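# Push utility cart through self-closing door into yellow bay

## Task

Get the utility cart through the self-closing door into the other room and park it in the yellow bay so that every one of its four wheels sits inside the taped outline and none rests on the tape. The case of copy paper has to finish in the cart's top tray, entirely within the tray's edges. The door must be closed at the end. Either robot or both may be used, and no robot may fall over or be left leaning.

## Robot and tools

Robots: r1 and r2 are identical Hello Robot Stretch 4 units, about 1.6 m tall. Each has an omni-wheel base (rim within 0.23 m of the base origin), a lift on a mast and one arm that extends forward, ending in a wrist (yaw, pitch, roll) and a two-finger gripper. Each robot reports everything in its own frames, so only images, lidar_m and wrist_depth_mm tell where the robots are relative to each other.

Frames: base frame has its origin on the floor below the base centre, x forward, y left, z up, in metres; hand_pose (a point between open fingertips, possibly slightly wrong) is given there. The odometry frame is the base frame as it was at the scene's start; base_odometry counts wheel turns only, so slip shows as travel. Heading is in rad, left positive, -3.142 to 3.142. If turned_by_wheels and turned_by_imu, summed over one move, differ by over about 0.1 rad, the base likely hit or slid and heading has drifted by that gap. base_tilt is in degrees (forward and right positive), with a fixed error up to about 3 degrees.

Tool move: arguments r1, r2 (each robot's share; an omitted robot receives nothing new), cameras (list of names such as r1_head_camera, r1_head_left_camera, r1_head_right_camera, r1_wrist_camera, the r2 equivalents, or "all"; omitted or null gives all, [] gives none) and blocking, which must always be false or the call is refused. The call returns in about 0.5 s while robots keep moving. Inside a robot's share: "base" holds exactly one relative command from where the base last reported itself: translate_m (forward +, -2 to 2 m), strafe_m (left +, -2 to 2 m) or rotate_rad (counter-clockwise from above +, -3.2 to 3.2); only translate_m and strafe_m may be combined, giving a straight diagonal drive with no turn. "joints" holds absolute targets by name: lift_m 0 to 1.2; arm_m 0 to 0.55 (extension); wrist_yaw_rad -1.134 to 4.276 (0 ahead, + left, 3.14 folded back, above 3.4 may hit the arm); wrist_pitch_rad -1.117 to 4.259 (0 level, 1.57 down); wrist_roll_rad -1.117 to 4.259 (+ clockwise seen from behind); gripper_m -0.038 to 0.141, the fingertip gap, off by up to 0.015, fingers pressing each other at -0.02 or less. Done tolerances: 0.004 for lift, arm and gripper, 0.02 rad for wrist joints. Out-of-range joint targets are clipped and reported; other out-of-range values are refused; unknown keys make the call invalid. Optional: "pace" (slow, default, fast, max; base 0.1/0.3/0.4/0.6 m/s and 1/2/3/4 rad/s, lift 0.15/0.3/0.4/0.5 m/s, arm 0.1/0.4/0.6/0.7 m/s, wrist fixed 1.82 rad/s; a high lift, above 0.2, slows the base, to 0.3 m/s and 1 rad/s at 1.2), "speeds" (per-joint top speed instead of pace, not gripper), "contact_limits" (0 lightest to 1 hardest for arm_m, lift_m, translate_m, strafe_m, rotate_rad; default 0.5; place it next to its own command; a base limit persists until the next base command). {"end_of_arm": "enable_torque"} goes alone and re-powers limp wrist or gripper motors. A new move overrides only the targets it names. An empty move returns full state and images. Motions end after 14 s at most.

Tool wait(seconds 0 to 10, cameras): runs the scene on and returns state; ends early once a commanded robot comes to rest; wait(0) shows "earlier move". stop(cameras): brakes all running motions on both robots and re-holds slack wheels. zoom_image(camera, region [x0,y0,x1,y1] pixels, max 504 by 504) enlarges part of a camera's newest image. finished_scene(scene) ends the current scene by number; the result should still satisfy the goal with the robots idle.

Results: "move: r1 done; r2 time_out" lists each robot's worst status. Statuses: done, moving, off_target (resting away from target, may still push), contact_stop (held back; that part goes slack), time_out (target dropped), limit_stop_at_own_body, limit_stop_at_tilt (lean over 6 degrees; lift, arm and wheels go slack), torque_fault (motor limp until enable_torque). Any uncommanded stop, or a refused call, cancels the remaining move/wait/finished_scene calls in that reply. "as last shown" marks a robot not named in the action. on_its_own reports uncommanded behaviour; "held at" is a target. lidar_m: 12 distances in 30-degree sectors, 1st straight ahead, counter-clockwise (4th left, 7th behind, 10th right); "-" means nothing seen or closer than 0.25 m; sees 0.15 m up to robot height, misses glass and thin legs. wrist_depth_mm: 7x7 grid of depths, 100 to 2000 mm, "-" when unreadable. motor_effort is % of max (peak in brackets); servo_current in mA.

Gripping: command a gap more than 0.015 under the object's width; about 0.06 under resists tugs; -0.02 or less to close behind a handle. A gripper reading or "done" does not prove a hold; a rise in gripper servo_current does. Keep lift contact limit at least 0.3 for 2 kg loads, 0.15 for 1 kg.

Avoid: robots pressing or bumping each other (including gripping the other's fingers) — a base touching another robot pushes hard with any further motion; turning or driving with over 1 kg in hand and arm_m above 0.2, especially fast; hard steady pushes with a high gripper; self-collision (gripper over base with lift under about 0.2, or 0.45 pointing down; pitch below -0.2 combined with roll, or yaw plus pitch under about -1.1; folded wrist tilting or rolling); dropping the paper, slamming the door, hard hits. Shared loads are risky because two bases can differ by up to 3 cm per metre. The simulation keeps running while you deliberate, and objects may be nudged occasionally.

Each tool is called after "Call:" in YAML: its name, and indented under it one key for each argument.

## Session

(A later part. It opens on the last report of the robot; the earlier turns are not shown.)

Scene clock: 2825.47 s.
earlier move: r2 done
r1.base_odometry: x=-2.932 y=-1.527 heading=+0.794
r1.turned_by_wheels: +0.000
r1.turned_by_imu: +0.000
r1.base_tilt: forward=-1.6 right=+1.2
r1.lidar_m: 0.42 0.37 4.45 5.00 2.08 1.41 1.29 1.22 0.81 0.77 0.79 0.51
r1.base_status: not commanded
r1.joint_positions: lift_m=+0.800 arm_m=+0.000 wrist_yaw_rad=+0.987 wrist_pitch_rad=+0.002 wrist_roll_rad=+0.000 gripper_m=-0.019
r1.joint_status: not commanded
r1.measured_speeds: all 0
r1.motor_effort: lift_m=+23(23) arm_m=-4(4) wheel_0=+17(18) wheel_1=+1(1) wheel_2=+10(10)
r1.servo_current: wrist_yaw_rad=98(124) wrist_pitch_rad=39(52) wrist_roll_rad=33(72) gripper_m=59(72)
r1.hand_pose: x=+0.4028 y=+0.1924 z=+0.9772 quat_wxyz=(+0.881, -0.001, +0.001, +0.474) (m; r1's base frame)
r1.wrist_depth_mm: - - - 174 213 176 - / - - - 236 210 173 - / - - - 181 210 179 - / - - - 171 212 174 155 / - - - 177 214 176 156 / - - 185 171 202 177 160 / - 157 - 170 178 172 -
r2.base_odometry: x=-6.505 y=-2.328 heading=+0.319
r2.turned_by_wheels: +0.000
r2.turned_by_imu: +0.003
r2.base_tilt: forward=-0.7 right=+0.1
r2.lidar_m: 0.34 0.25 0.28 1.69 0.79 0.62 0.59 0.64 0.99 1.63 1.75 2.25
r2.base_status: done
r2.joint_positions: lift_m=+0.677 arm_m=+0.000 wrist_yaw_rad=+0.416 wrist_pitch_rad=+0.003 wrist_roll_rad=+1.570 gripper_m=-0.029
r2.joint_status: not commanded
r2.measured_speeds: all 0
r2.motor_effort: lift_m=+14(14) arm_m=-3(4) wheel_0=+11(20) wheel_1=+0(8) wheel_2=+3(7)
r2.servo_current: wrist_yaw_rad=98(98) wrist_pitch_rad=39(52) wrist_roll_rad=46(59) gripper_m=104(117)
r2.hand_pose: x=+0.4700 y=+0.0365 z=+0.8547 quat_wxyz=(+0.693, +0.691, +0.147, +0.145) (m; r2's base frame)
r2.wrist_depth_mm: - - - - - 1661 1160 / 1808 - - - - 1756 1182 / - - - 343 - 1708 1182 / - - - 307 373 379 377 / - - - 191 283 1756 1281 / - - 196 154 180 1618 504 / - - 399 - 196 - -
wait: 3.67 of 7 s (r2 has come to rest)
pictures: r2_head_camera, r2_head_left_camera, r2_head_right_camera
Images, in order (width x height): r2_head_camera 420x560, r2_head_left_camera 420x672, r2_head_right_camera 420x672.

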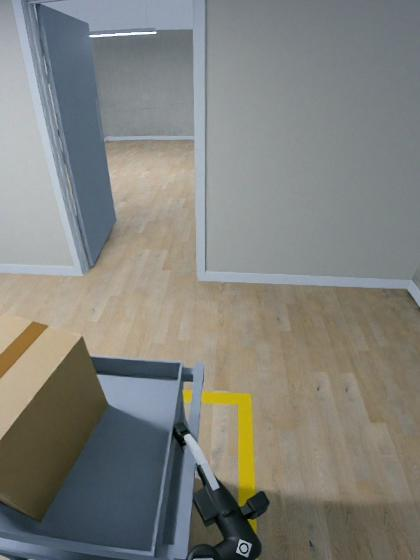

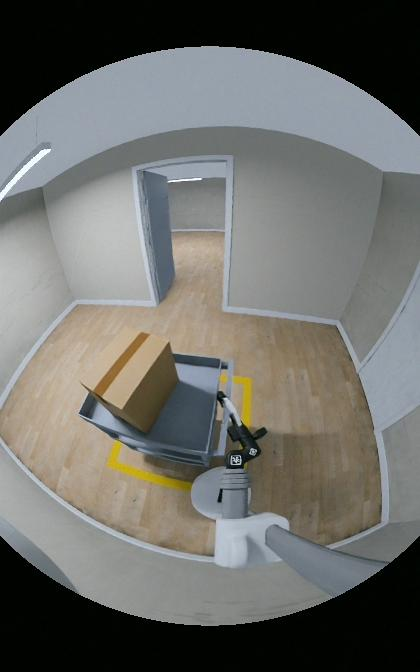

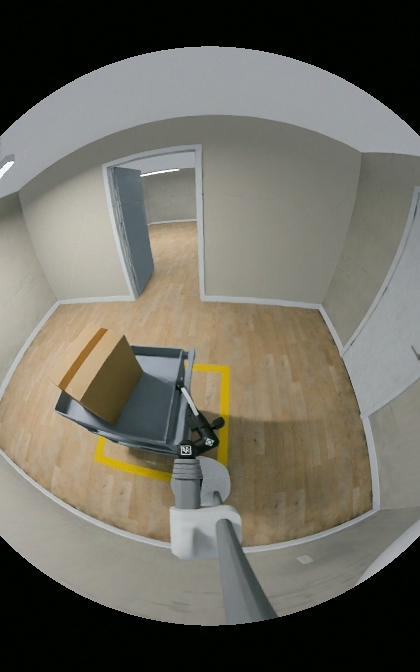

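Call:
move:
  blocking: false
  r2: {"joints":{"gripper_m":0.12}}
  cameras: []

Call:
wait:
  seconds: 2
  cameras: []

Call:
move:
  blocking: false
  r2: {"base":{"strafe_m":-0.22},"pace":"slow"}
  cameras: []

Call:
wait:
  seconds: 5
  cameras: ["r2_head_camera","r2_head_left_camera"]

Scene clock: 2836.20 s.
move: r2 moving
r1: as last shown
r1.lidar_m: 0.43 0.37 4.45 5.01 2.07 1.41 1.30 1.21 0.82 0.74 0.75 0.47
r1.motor_effort: lift_m=+23(23) arm_m=-3(4) wheel_0=+17(17) wheel_1=+1(1) wheel_2=+10(10)
r1.servo_current: wrist_yaw_rad=104(117) wrist_pitch_rad=39(52) wrist_roll_rad=39(59) gripper_m=59(72)
r1.wrist_depth_mm: - - - 173 213 175 - / - - - 236 210 173 - / - - - 181 210 178 - / - - - 171 213 175 155 / - - - 176 214 176 156 / - - 183 172 202 177 160 / - 157 - 169 179 173 -
r2.base_odometry: x=-6.505 y=-2.328 heading=+0.319
r2.turned_by_wheels: +0.000
r2.turned_by_imu: +0.000
r2.base_tilt: forward=-0.7 right=+0.0
r2.lidar_m: 0.34 0.25 0.31 1.70 0.78 0.60 0.58 0.64 0.97 1.64 1.74 2.21
r2.base_status: not commanded
r2.joint_positions: lift_m=+0.677 arm_m=+0.000 wrist_yaw_rad=+0.416 wrist_pitch_rad=+0.003 wrist_roll_rad=+1.570 gripper_m=-0.003
r2.joint_status: gripper_m moving
r2.measured_speeds: all 0
r2.motor_effort: lift_m=+14(14) arm_m=-3(4) wheel_0=+11(11) wheel_1=+0(0) wheel_2=+3(4)
r2.servo_current: wrist_yaw_rad=91(111) wrist_pitch_rad=33(46) wrist_roll_rad=39(52) gripper_m=91(124)
r2.hand_pose: x=+0.4700 y=+0.0365 z=+0.8547 quat_wxyz=(+0.692, +0.691, +0.147, +0.145) (m; r2's base frame)
r2.wrist_depth_mm: - - - - - 1618 1160 / 1863 - - - - 1708 1160 / - - - 353 - 1708 1182 / - - - 315 377 389 384 / - - - 204 289 1708 484 / - - 192 161 180 1661 496 / - - - - 198 - -
pictures: none
No camera images: "cameras" was empty.

Scene clock: 2837.93 s.
earlier move: r2 done
r1.base_odometry: x=-2.932 y=-1.527 heading=+0.794
r1.turned_by_wheels: +0.000
r1.turned_by_imu: +0.000
r1.base_tilt: forward=-1.6 right=+1.2
r1.lidar_m: 0.41 0.37 4.50 5.00 2.06 1.40 1.30 1.23 0.82 0.75 0.79 0.49
r1.base_status: not commanded
r1.joint_positions: lift_m=+0.800 arm_m=+0.000 wrist_yaw_rad=+0.987 wrist_pitch_rad=+0.002 wrist_roll_rad=+0.000 gripper_m=-0.019
r1.joint_status: not commanded
r1.measured_speeds: all 0
r1.on_its_own: wrist_yaw_rad is at rest, and its servo_current (117 mA) is outside its rest range (0 to 104 mA)
r1.motor_effort: lift_m=+23(23) arm_m=-3(4) wheel_0=+17(18) wheel_1=+1(1) wheel_2=+10(10)
r1.servo_current: wrist_yaw_rad=117(117) wrist_pitch_rad=46(52) wrist_roll_rad=33(72) gripper_m=72(72)
r1.hand_pose: x=+0.4028 y=+0.1924 z=+0.9772 quat_wxyz=(+0.881, -0.001, +0.001, +0.474) (m; r1's base frame)
r1.wrist_depth_mm: - - - 174 213 175 - / - - - 236 210 173 - / - - - 182 209 178 - / - - - 172 212 175 154 / - - - 176 213 176 156 / - - 185 171 202 176 160 / - 157 - 170 178 172 -
r2.base_odometry: x=-6.505 y=-2.328 heading=+0.318
r2.turned_by_wheels: -0.001
r2.turned_by_imu: -0.001
r2.base_tilt: forward=-0.7 right=+0.1
r2.lidar_m: 0.26 0.25 0.30 1.75 0.81 0.60 0.58 0.66 0.95 1.65 1.73 2.26
r2.base_status: not commanded
r2.joint_positions: lift_m=+0.677 arm_m=+0.000 wrist_yaw_rad=+0.401 wrist_pitch_rad=+0.003 wrist_roll_rad=+1.570 gripper_m=+0.120
r2.joint_status: all done
r2.measured_speeds: all 0
r2.motor_effort: lift_m=+14(14) arm_m=-4(4) wheel_0=+3(11) wheel_1=+0(1) wheel_2=+3(4)
r2.servo_current: wrist_yaw_rad=46(111) wrist_pitch_rad=39(52) wrist_roll_rad=52(52) gripper_m=52(124)
r2.hand_pose: x=+0.4705 y=+0.0321 z=+0.8547 quat_wxyz=(+0.694, +0.692, +0.142, +0.140) (m; r2's base frame)
r2.wrist_depth_mm: - - - - - 1576 1182 / 1863 - - - - 1708 1205 / - - - - - 1708 1205 / - - - 349 397 392 392 / - - - 226 301 1618 1255 / - - 217 170 198 1499 492 / - - - - 216 1708 -
wait: 1.73 of 2 s (r2 has come to rest)
pictures: none
No camera images: "cameras" was empty.

Scene clock: 2838.43 s.
move: r2 moving
r1.base_odometry: x=-2.932 y=-1.527 heading=+0.794
r1.turned_by_wheels: +0.000
r1.turned_by_imu: +0.000
r1.base_tilt: forward=-1.5 right=+1.2
r1.lidar_m: 0.41 0.38 4.47 5.01 2.06 1.41 1.32 1.21 0.82 0.76 0.77 0.48
r1.base_status: not commanded
r1.joint_positions: lift_m=+0.800 arm_m=+0.000 wrist_yaw_rad=+0.987 wrist_pitch_rad=+0.002 wrist_roll_rad=+0.000 gripper_m=-0.019
r1.joint_status: not commanded
r1.measured_speeds: all 0
r1.motor_effort: lift_m=+23(23) arm_m=-4(4) wheel_0=+17(17) wheel_1=+1(1) wheel_2=+10(10)
r1.servo_current: wrist_yaw_rad=111(117) wrist_pitch_rad=33(46) wrist_roll_rad=46(72) gripper_m=72(72)
r1.hand_pose: x=+0.4028 y=+0.1924 z=+0.9772 quat_wxyz=(+0.881, -0.001, +0.001, +0.474) (m; r1's base frame)
r1.wrist_depth_mm: - - - 173 213 175 - / - - - 236 210 173 - / - - - 181 210 179 - / - - - 172 212 175 155 / - - - 176 214 177 156 / - - 184 172 202 177 160 / - 157 - 169 179 173 -
r2.base_odometry: x=-6.501 y=-2.342 heading=+0.318
r2.turned_by_wheels: +0.000
r2.turned_by_imu: +0.000
r2.base_tilt: forward=-0.7 right=+0.1
r2.lidar_m: 0.25 0.25 0.30 1.69 0.81 0.60 0.58 0.66 0.98 1.61 1.69 2.25
r2.base_status: strafe_m moving
r2.joint_positions: lift_m=+0.677 arm_m=+0.000 wrist_yaw_rad=+0.401 wrist_pitch_rad=+0.003 wrist_roll_rad=+1.570 gripper_m=+0.120
r2.joint_status: not commanded
r2.measured_speeds: translate_m=+0.000 strafe_m=-0.056 rotate_rad=-0.003 lift_m=+0.000 arm_m=+0.000 wrist_yaw_rad=+0.000 wrist_pitch_rad=+0.000 wrist_roll_rad=+0.000
r2.motor_effort: lift_m=+14(14) arm_m=-3(4) wheel_0=+6(10) wheel_1=-9(9) wheel_2=+0(2)
r2.servo_current: wrist_yaw_rad=39(59) wrist_pitch_rad=39(46) wrist_roll_rad=59(59) gripper_m=46(59)
r2.hand_pose: x=+0.4705 y=+0.0321 z=+0.8547 quat_wxyz=(+0.694, +0.692, +0.142, +0.140) (m; r2's base frame)
r2.wrist_depth_mm: - - - - - 1537 1182 / 1808 - - - - 1708 1182 / - - - - - 1756 1205 / - - - 368 - 1464 1078 / - - - 297 351 1537 462 / - - 198 186 198 1499 484 / - - - - 231 1756 -
pictures: none
No camera images: "cameras" was empty.

Scene clock: 2841.27 s.
earlier move: r2 done
r1.base_odometry: x=-2.932 y=-1.527 heading=+0.794
r1.turned_by_wheels: +0.000
r1.turned_by_imu: +0.000
r1.base_tilt: forward=-1.6 right=+1.2
r1.lidar_m: 0.41 0.36 4.47 5.00 2.04 1.40 1.30 1.20 0.82 0.74 0.78 0.48
r1.base_status: not commanded
r1.joint_positions: lift_m=+0.800 arm_m=+0.000 wrist_yaw_rad=+0.987 wrist_pitch_rad=+0.002 wrist_roll_rad=+0.000 gripper_m=-0.019
r1.joint_status: not commanded
r1.measured_speeds: all 0
r1.on_its_own: wrist_yaw_rad is at rest, and its servo_current (111 mA) is outside its rest range (0 to 104 mA)
r1.motor_effort: lift_m=+23(23) arm_m=-3(4) wheel_0=+17(18) wheel_1=+1(1) wheel_2=+10(10)
r1.servo_current: wrist_yaw_rad=111(124) wrist_pitch_rad=39(52) wrist_roll_rad=59(72) gripper_m=59(72)
r1.hand_pose: x=+0.4028 y=+0.1924 z=+0.9772 quat_wxyz=(+0.881, -0.001, +0.001, +0.474) (m; r1's base frame)
r1.wrist_depth_mm: - - - 173 213 176 - / - - - 236 209 173 - / - - - 181 210 178 - / - - - 171 212 175 154 / - - - 177 213 176 156 / - - 185 172 202 177 160 / - 156 - 169 178 173 -
r2.base_odometry: x=-6.436 y=-2.537 heading=+0.318
r2.turned_by_wheels: +0.000
r2.turned_by_imu: +0.001
r2.base_tilt: forward=-0.6 right=+0.1
r2.lidar_m: 2.16 0.33 0.31 1.80 0.83 0.64 0.62 0.65 1.00 1.42 1.47 2.22
r2.base_status: done
r2.joint_positions: lift_m=+0.677 arm_m=+0.000 wrist_yaw_rad=+0.401 wrist_pitch_rad=+0.003 wrist_roll_rad=+1.570 gripper_m=+0.120
r2.joint_status: not commanded
r2.measured_speeds: all 0
r2.motor_effort: lift_m=+14(14) arm_m=-4(4) wheel_0=+4(10) wheel_1=-3(9) wheel_2=+0(2)
r2.servo_current: wrist_yaw_rad=52(65) wrist_pitch_rad=46(46) wrist_roll_rad=52(59) gripper_m=46(59)
r2.hand_pose: x=+0.4705 y=+0.0321 z=+0.8547 quat_wxyz=(+0.694, +0.692, +0.142, +0.140) (m; r2's base frame)
r2.wrist_depth_mm: - - - - - 1537 1160 / - - - - - 1576 1160 / - - - - - 1756 1160 / - - - - - 1708 1182 / - - - - - 1661 1205 / - - 199 - 214 1537 1138 / - - - - - 1756 452
wait: 2.83 of 5 s (r2 has come to rest)
pictures: r2_head_camera, r2_head_left_camera
Images, in order (width x height): r2_head_camera 420x560, r2_head_left_camera 420x672.

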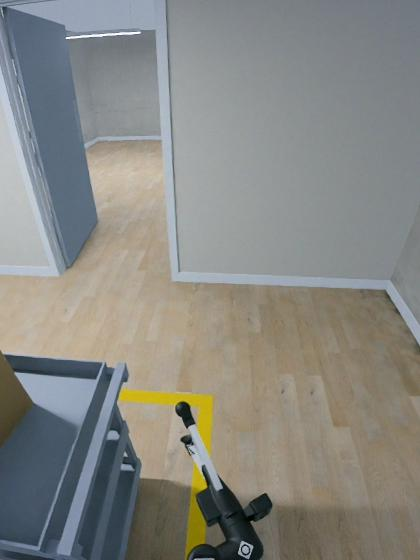

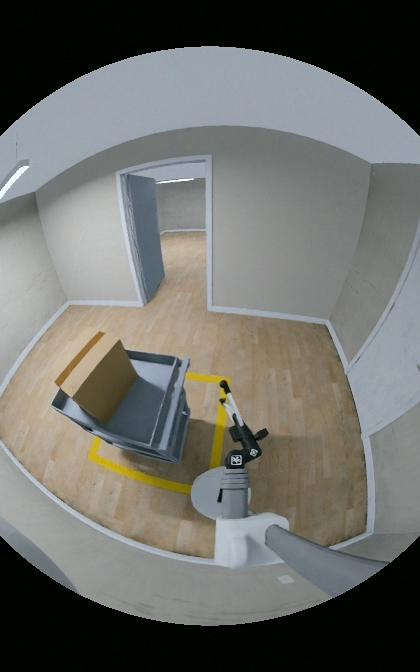

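Call:
move:
  blocking: false
  r2: {"base":{"strafe_m":-0.3},"joints":{"lift_m":0.8}}
  cameras: []

Call:
wait:
  seconds: 4
  cameras: []

Call:
move:
  blocking: false
  r2: {"base":{"translate_m":1.4}}
  cameras: []

Call:
wait:
  seconds: 8
  cameras: ["r2_head_left_camera"]

Scene clock: 2849.37 s.
move: r2 moving
r1.base_odometry: x=-2.932 y=-1.527 heading=+0.794
r1.turned_by_wheels: +0.000
r1.turned_by_imu: +0.000
r1.base_tilt: forward=-1.6 right=+1.2
r1.lidar_m: 0.41 0.36 4.47 5.00 2.04 1.40 1.30 1.21 0.81 0.76 0.78 0.47
r1.base_status: not commanded
r1.joint_positions: lift_m=+0.800 arm_m=+0.000 wrist_yaw_rad=+0.987 wrist_pitch_rad=+0.002 wrist_roll_rad=+0.000 gripper_m=-0.019
r1.joint_status: not commanded
r1.measured_speeds: all 0
r1.motor_effort: lift_m=+23(23) arm_m=-4(4) wheel_0=+17(17) wheel_1=+1(1) wheel_2=+10(10)
r1.servo_current: wrist_yaw_rad=98(117) wrist_pitch_rad=39(46) wrist_roll_rad=39(59) gripper_m=59(72)
r1.hand_pose: x=+0.4028 y=+0.1924 z=+0.9772 quat_wxyz=(+0.881, -0.001, +0.001, +0.474) (m; r1's base frame)
r1.wrist_depth_mm: - - - 173 212 176 - / - - - 235 209 173 - / - - - 182 210 178 - / - - - 171 212 175 155 / - - - 177 214 176 156 / - - 186 171 202 177 160 / - 157 - 169 178 173 -
r2.base_odometry: x=-6.425 y=-2.572 heading=+0.318
r2.turned_by_wheels: +0.000
r2.turned_by_imu: +0.000
r2.base_tilt: forward=-0.7 right=+0.1
r2.lidar_m: 2.18 0.41 0.33 1.79 0.82 0.63 0.60 0.68 1.01 1.39 1.42 2.23
r2.base_status: strafe_m moving
r2.joint_positions: lift_m=+0.715 arm_m=+0.000 wrist_yaw_rad=+0.401 wrist_pitch_rad=+0.003 wrist_roll_rad=+1.570 gripper_m=+0.120
r2.joint_status: lift_m moving
r2.measured_speeds: translate_m=+0.000 strafe_m=-0.141 rotate_rad=-0.003 lift_m=+0.146 arm_m=+0.000 wrist_yaw_rad=+0.000 wrist_pitch_rad=+0.000 wrist_roll_rad=+0.000
r2.motor_effort: lift_m=+23(25) arm_m=-3(4) wheel_0=+11(14) wheel_1=-10(11) wheel_2=+0(2)
r2.servo_current: wrist_yaw_rad=52(52) wrist_pitch_rad=46(46) wrist_roll_rad=59(65) gripper_m=52(52)
r2.hand_pose: x=+0.4705 y=+0.0321 z=+0.8921 quat_wxyz=(+0.694, +0.692, +0.142, +0.140) (m; r2's base frame)
r2.wrist_depth_mm: - - - - - 1537 1205 / - - - - - 1661 1205 / - - - - - 1808 1255 / - - - - - 1863 1229 / - - - - - 1708 1255 / - - 198 - 200 1576 1255 / - - - - - - 492
pictures: none
No camera images: "cameras" was empty.

Scene clock: 2851.20 s.
earlier move: r2 done
r1.base_odometry: x=-2.932 y=-1.527 heading=+0.794
r1.turned_by_wheels: +0.000
r1.turned_by_imu: +0.000
r1.base_tilt: forward=-1.6 right=+1.2
r1.lidar_m: 0.40 0.36 4.47 5.02 2.08 1.41 1.33 1.22 0.78 0.77 0.78 0.49
r1.base_status: not commanded
r1.joint_positions: lift_m=+0.800 arm_m=+0.000 wrist_yaw_rad=+0.987 wrist_pitch_rad=+0.002 wrist_roll_rad=+0.000 gripper_m=-0.019
r1.joint_status: not commanded
r1.measured_speeds: all 0
r1.motor_effort: lift_m=+23(23) arm_m=-4(4) wheel_0=+17(18) wheel_1=+1(1) wheel_2=+10(10)
r1.servo_current: wrist_yaw_rad=98(117) wrist_pitch_rad=46(52) wrist_roll_rad=59(72) gripper_m=65(72)
r1.hand_pose: x=+0.4028 y=+0.1924 z=+0.9772 quat_wxyz=(+0.881, -0.001, +0.001, +0.474) (m; r1's base frame)
r1.wrist_depth_mm: - - - 173 212 176 - / - - - 235 210 172 - / - - - 182 210 178 - / - - - 172 211 175 155 / - - - 177 214 175 156 / - - 185 172 202 177 160 / - 157 - 169 179 173 -
r2.base_odometry: x=-6.342 y=-2.822 heading=+0.318
r2.turned_by_wheels: +0.000
r2.turned_by_imu: +0.001
r2.base_tilt: forward=-0.7 right=+0.1
r2.lidar_m: 2.14 0.72 0.57 0.92 0.85 0.66 0.65 0.71 1.07 1.13 1.17 1.82
r2.base_status: done
r2.joint_positions: lift_m=+0.800 arm_m=+0.000 wrist_yaw_rad=+0.401 wrist_pitch_rad=+0.003 wrist_roll_rad=+1.570 gripper_m=+0.120
r2.joint_status: all done
r2.measured_speeds: all 0
r2.motor_effort: lift_m=+21(25) arm_m=-3(4) wheel_0=+3(14) wheel_1=+0(12) wheel_2=+0(2)
r2.servo_current: wrist_yaw_rad=33(59) wrist_pitch_rad=46(46) wrist_roll_rad=52(65) gripper_m=46(59)
r2.hand_pose: x=+0.4705 y=+0.0321 z=+0.9771 quat_wxyz=(+0.694, +0.692, +0.142, +0.140) (m; r2's base frame)
r2.wrist_depth_mm: - - - - - 1661 1336 / - - - - - 1661 1308 / - - - - - 1808 1366 / - - - - - 1983 1366 / - - - - - 1808 1397 / - - 199 - 214 1708 1366 / - - - - - - 1336
wait: 1.83 of 4 s (r2 has come to rest)
pictures: none
No camera images: "cameras" was empty.

Scene clock: 2851.70 s.
move: r2 moving
r1: as last shown
r1.lidar_m: 0.43 0.34 4.46 5.01 2.05 1.40 1.31 1.21 0.84 0.75 0.79 0.48
r1.servo_current: wrist_yaw_rad=98(111) wrist_pitch_rad=46(46) wrist_roll_rad=59(72) gripper_m=59(65)
r1.wrist_depth_mm: - - - 173 212 175 - / - - - 236 210 173 - / - - - 182 210 178 - / - - - 171 213 175 155 / - - - 177 214 176 156 / - - 185 171 202 177 160 / - 157 - 169 178 172 -
r2.base_odometry: x=-6.313 y=-2.812 heading=+0.319
r2.turned_by_wheels: +0.000
r2.turned_by_imu: +0.000
r2.base_tilt: forward=-0.7 right=+0.0
r2.lidar_m: 2.13 0.74 0.54 0.73 0.90 0.69 0.67 0.73 1.13 1.12 1.17 1.83
r2.base_status: translate_m moving
r2.joint_positions: lift_m=+0.800 arm_m=+0.000 wrist_yaw_rad=+0.401 wrist_pitch_rad=+0.003 wrist_roll_rad=+1.570 gripper_m=+0.120
r2.joint_status: not commanded
r2.measured_speeds: translate_m=+0.121 strafe_m=+0.001 rotate_rad=-0.001 lift_m=+0.000 arm_m=+0.000 wrist_yaw_rad=+0.000 wrist_pitch_rad=+0.000 wrist_roll_rad=+0.000
r2.motor_effort: lift_m=+21(21) arm_m=-4(4) wheel_0=+8(10) wheel_1=+8(9) wheel_2=-13(14)
r2.servo_current: wrist_yaw_rad=39(52) wrist_pitch_rad=46(46) wrist_roll_rad=46(59) gripper_m=52(59)
r2.hand_pose: x=+0.4705 y=+0.0321 z=+0.9771 quat_wxyz=(+0.694, +0.692, +0.142, +0.140) (m; r2's base frame)
r2.wrist_depth_mm: - - - - - 1618 1336 / - - - - - 1708 1336 / - - - - - 1863 1366 / - - - - - 1921 1366 / - - - - - 1921 1366 / - - 198 - 213 1661 1397 / - - - - - - 1366
pictures: none
No camera images: "cameras" was empty.

Scene clock: 2857.37 s.
earlier move: r2 done
r1.base_odometry: x=-2.932 y=-1.527 heading=+0.794
r1.turned_by_wheels: +0.000
r1.turned_by_imu: +0.000
r1.base_tilt: forward=-1.6 right=+1.2
r1.lidar_m: 0.42 0.35 4.51 5.00 2.07 1.41 1.31 1.20 0.81 0.76 0.79 0.47
r1.base_status: not commanded
r1.joint_positions: lift_m=+0.800 arm_m=+0.000 wrist_yaw_rad=+0.987 wrist_pitch_rad=+0.002 wrist_roll_rad=+0.000 gripper_m=-0.019
r1.joint_status: not commanded
r1.measured_speeds: all 0
r1.motor_effort: lift_m=+23(23) arm_m=-3(4) wheel_0=+17(18) wheel_1=+1(1) wheel_2=+10(10)
r1.servo_current: wrist_yaw_rad=98(117) wrist_pitch_rad=39(52) wrist_roll_rad=52(72) gripper_m=65(72)
r1.hand_pose: x=+0.4028 y=+0.1924 z=+0.9772 quat_wxyz=(+0.881, -0.001, +0.001, +0.474) (m; r1's base frame)
r1.wrist_depth_mm: - - - 174 213 176 - / - - - 236 208 173 - / - - - 182 211 178 - / - - - 171 212 175 155 / - - - 176 213 176 156 / - - 185 172 202 177 160 / - 157 - 169 178 173 -
r2.base_odometry: x=-5.013 y=-2.383 heading=+0.319
r2.turned_by_wheels: +0.000
r2.turned_by_imu: +0.002
r2.base_tilt: forward=-0.7 right=+0.0
r2.lidar_m: 0.75 0.83 1.77 3.48 1.04 0.91 2.02 1.65 1.27 1.24 1.00 0.78
r2.base_status: done
r2.joint_positions: lift_m=+0.800 arm_m=+0.000 wrist_yaw_rad=+0.401 wrist_pitch_rad=+0.003 wrist_roll_rad=+1.570 gripper_m=+0.120
r2.joint_status: not commanded
r2.measured_speeds: all 0
r2.motor_effort: lift_m=+21(21) arm_m=-3(4) wheel_0=+3(10) wheel_1=+3(9) wheel_2=-3(14)
r2.servo_current: wrist_yaw_rad=46(65) wrist_pitch_rad=39(52) wrist_roll_rad=52(65) gripper_m=46(59)
r2.hand_pose: x=+0.4705 y=+0.0321 z=+0.9771 quat_wxyz=(+0.694, +0.692, +0.142, +0.140) (m; r2's base frame)
r2.wrist_depth_mm: - - - - - - - / - - - - - - - / - - - - - - - / - - - - - - - / - - - - - - - / - 186 190 - 186 - - / - - - - - - 1281
wait: 5.67 of 8 s (r2 has come to rest)
pictures: r2_head_left_camera
Images, in order (width x height): r2_head_left_camera 420x672.

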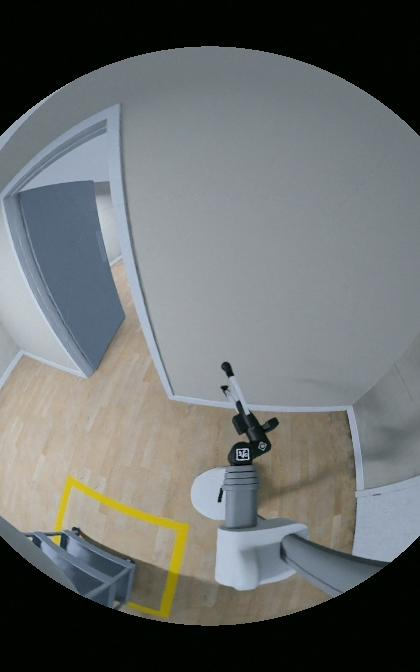

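Call:
move:
  blocking: false
  r2: {"base":{"rotate_rad":2.2}}
  cameras: []

Call:
wait:
  seconds: 5
  cameras: ["r2_head_camera","r2_head_left_camera"]

Scene clock: 2865.73 s.
move: r2 moving
r1: as last shown
r1.lidar_m: 0.43 0.37 4.47 5.01 2.05 1.42 1.32 1.21 0.82 0.75 0.77 0.45
r1.servo_current: wrist_yaw_rad=98(117) wrist_pitch_rad=46(52) wrist_roll_rad=33(72) gripper_m=65(72)
r1.wrist_depth_mm: - - - 173 213 175 - / - - - 236 209 173 - / - - - 182 211 178 - / - - - 171 213 175 154 / - - - 177 214 176 156 / - - 185 171 202 177 160 / - 157 - 169 179 173 -
r2.base_odometry: x=-5.013 y=-2.383 heading=+0.571
r2.turned_by_wheels: +0.252
r2.turned_by_imu: +0.245
r2.base_tilt: forward=-0.7 right=+0.0
r2.lidar_m: 0.77 0.95 1.84 3.51 0.91 0.99 2.06 1.40 1.26 1.29 0.85 0.73
r2.base_status: rotate_rad moving
r2.joint_positions: lift_m=+0.800 arm_m=+0.000 wrist_yaw_rad=+0.401 wrist_pitch_rad=+0.003 wrist_roll_rad=+1.570 gripper_m=+0.120
r2.joint_status: not commanded
r2.measured_speeds: translate_m=+0.001 strafe_m=+0.000 rotate_rad=+0.975 lift_m=+0.000 arm_m=+0.000 wrist_yaw_rad=+0.000 wrist_pitch_rad=+0.000 wrist_roll_rad=+0.000
r2.motor_effort: lift_m=+21(21) arm_m=-3(4) wheel_0=-6(9) wheel_1=-10(10) wheel_2=-11(11)
r2.servo_current: wrist_yaw_rad=52(59) wrist_pitch_rad=39(46) wrist_roll_rad=59(59) gripper_m=52(59)
r2.hand_pose: x=+0.4705 y=+0.0321 z=+0.9771 quat_wxyz=(+0.694, +0.692, +0.142, +0.140) (m; r2's base frame)
r2.wrist_depth_mm: - - - - - - - / - - - - - - - / - - - - - - - / - - - - - - - / - - - - - - 1366 / - 1708 190 - 186 1661 1366 / - - - - - - 1366
pictures: none
No camera images: "cameras" was empty.

Scene clock: 2867.63 s.
earlier move: r2 done
r1.base_odometry: x=-2.932 y=-1.527 heading=+0.794
r1.turned_by_wheels: +0.000
r1.turned_by_imu: +0.000
r1.base_tilt: forward=-1.6 right=+1.2
r1.lidar_m: 0.44 0.38 4.48 4.98 2.06 1.40 1.32 1.19 0.84 0.76 0.78 0.46
r1.base_status: not commanded
r1.joint_positions: lift_m=+0.800 arm_m=+0.000 wrist_yaw_rad=+0.987 wrist_pitch_rad=+0.002 wrist_roll_rad=+0.000 gripper_m=-0.019
r1.joint_status: not commanded
r1.measured_speeds: all 0
r1.motor_effort: lift_m=+23(23) arm_m=-3(4) wheel_0=+17(18) wheel_1=+1(1) wheel_2=+10(10)
r1.servo_current: wrist_yaw_rad=104(124) wrist_pitch_rad=33(52) wrist_roll_rad=39(72) gripper_m=65(72)
r1.hand_pose: x=+0.4028 y=+0.1924 z=+0.9772 quat_wxyz=(+0.881, -0.001, +0.001, +0.474) (m; r1's base frame)
r1.wrist_depth_mm: - - - 173 213 176 - / - - - 236 210 173 - / - - - 181 211 178 - / - - - 171 213 175 154 / - - - 176 213 177 156 / - - 184 172 202 177 160 / - 157 - 169 178 172 -
r2.base_odometry: x=-5.013 y=-2.383 heading=+2.518
r2.turned_by_wheels: +1.947
r2.turned_by_imu: +1.896
r2.base_tilt: forward=-0.7 right=+0.1
r2.lidar_m: 0.94 0.89 2.03 1.49 1.27 1.27 0.95 0.75 0.76 0.88 1.79 3.46
r2.base_status: done
r2.joint_positions: lift_m=+0.800 arm_m=+0.000 wrist_yaw_rad=+0.401 wrist_pitch_rad=+0.003 wrist_roll_rad=+1.570 gripper_m=+0.120
r2.joint_status: not commanded
r2.measured_speeds: all 0
r2.motor_effort: lift_m=+21(21) arm_m=-4(4) wheel_0=-1(10) wheel_1=-2(10) wheel_2=-4(13)
r2.servo_current: wrist_yaw_rad=46(59) wrist_pitch_rad=46(46) wrist_roll_rad=39(59) gripper_m=52(59)
r2.hand_pose: x=+0.4706 y=+0.0321 z=+0.9771 quat_wxyz=(+0.694, +0.692, +0.142, +0.140) (m; r2's base frame)
r2.wrist_depth_mm: - - - - - 1661 1366 / - - - - - 904 1160 / - - - 891 - 820 - / - - - 976 - - 741 / - - - - 707 - - / - 186 190 - 186 1661 1366 / - - - - - 1708 1366
wait: 1.90 of 5 s (r2 has come to rest)
pictures: r2_head_camera, r2_head_left_camera
Images, in order (width x height): r2_head_camera 420x560, r2_head_left_camera 420x672.

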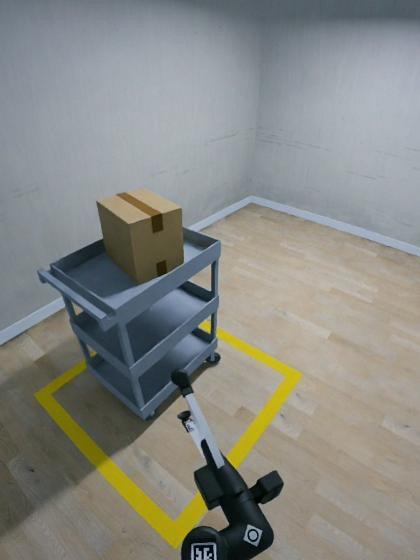

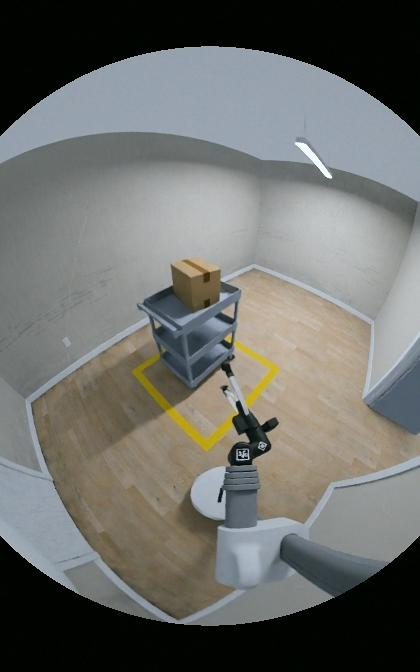

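Call:
zoom_image:
  camera: "r2_head_camera"
  region: [20, 240, 310, 520]

Scaled by 1.738 from the camera's 420x560 image, which has a finer 1200x1600 frame.

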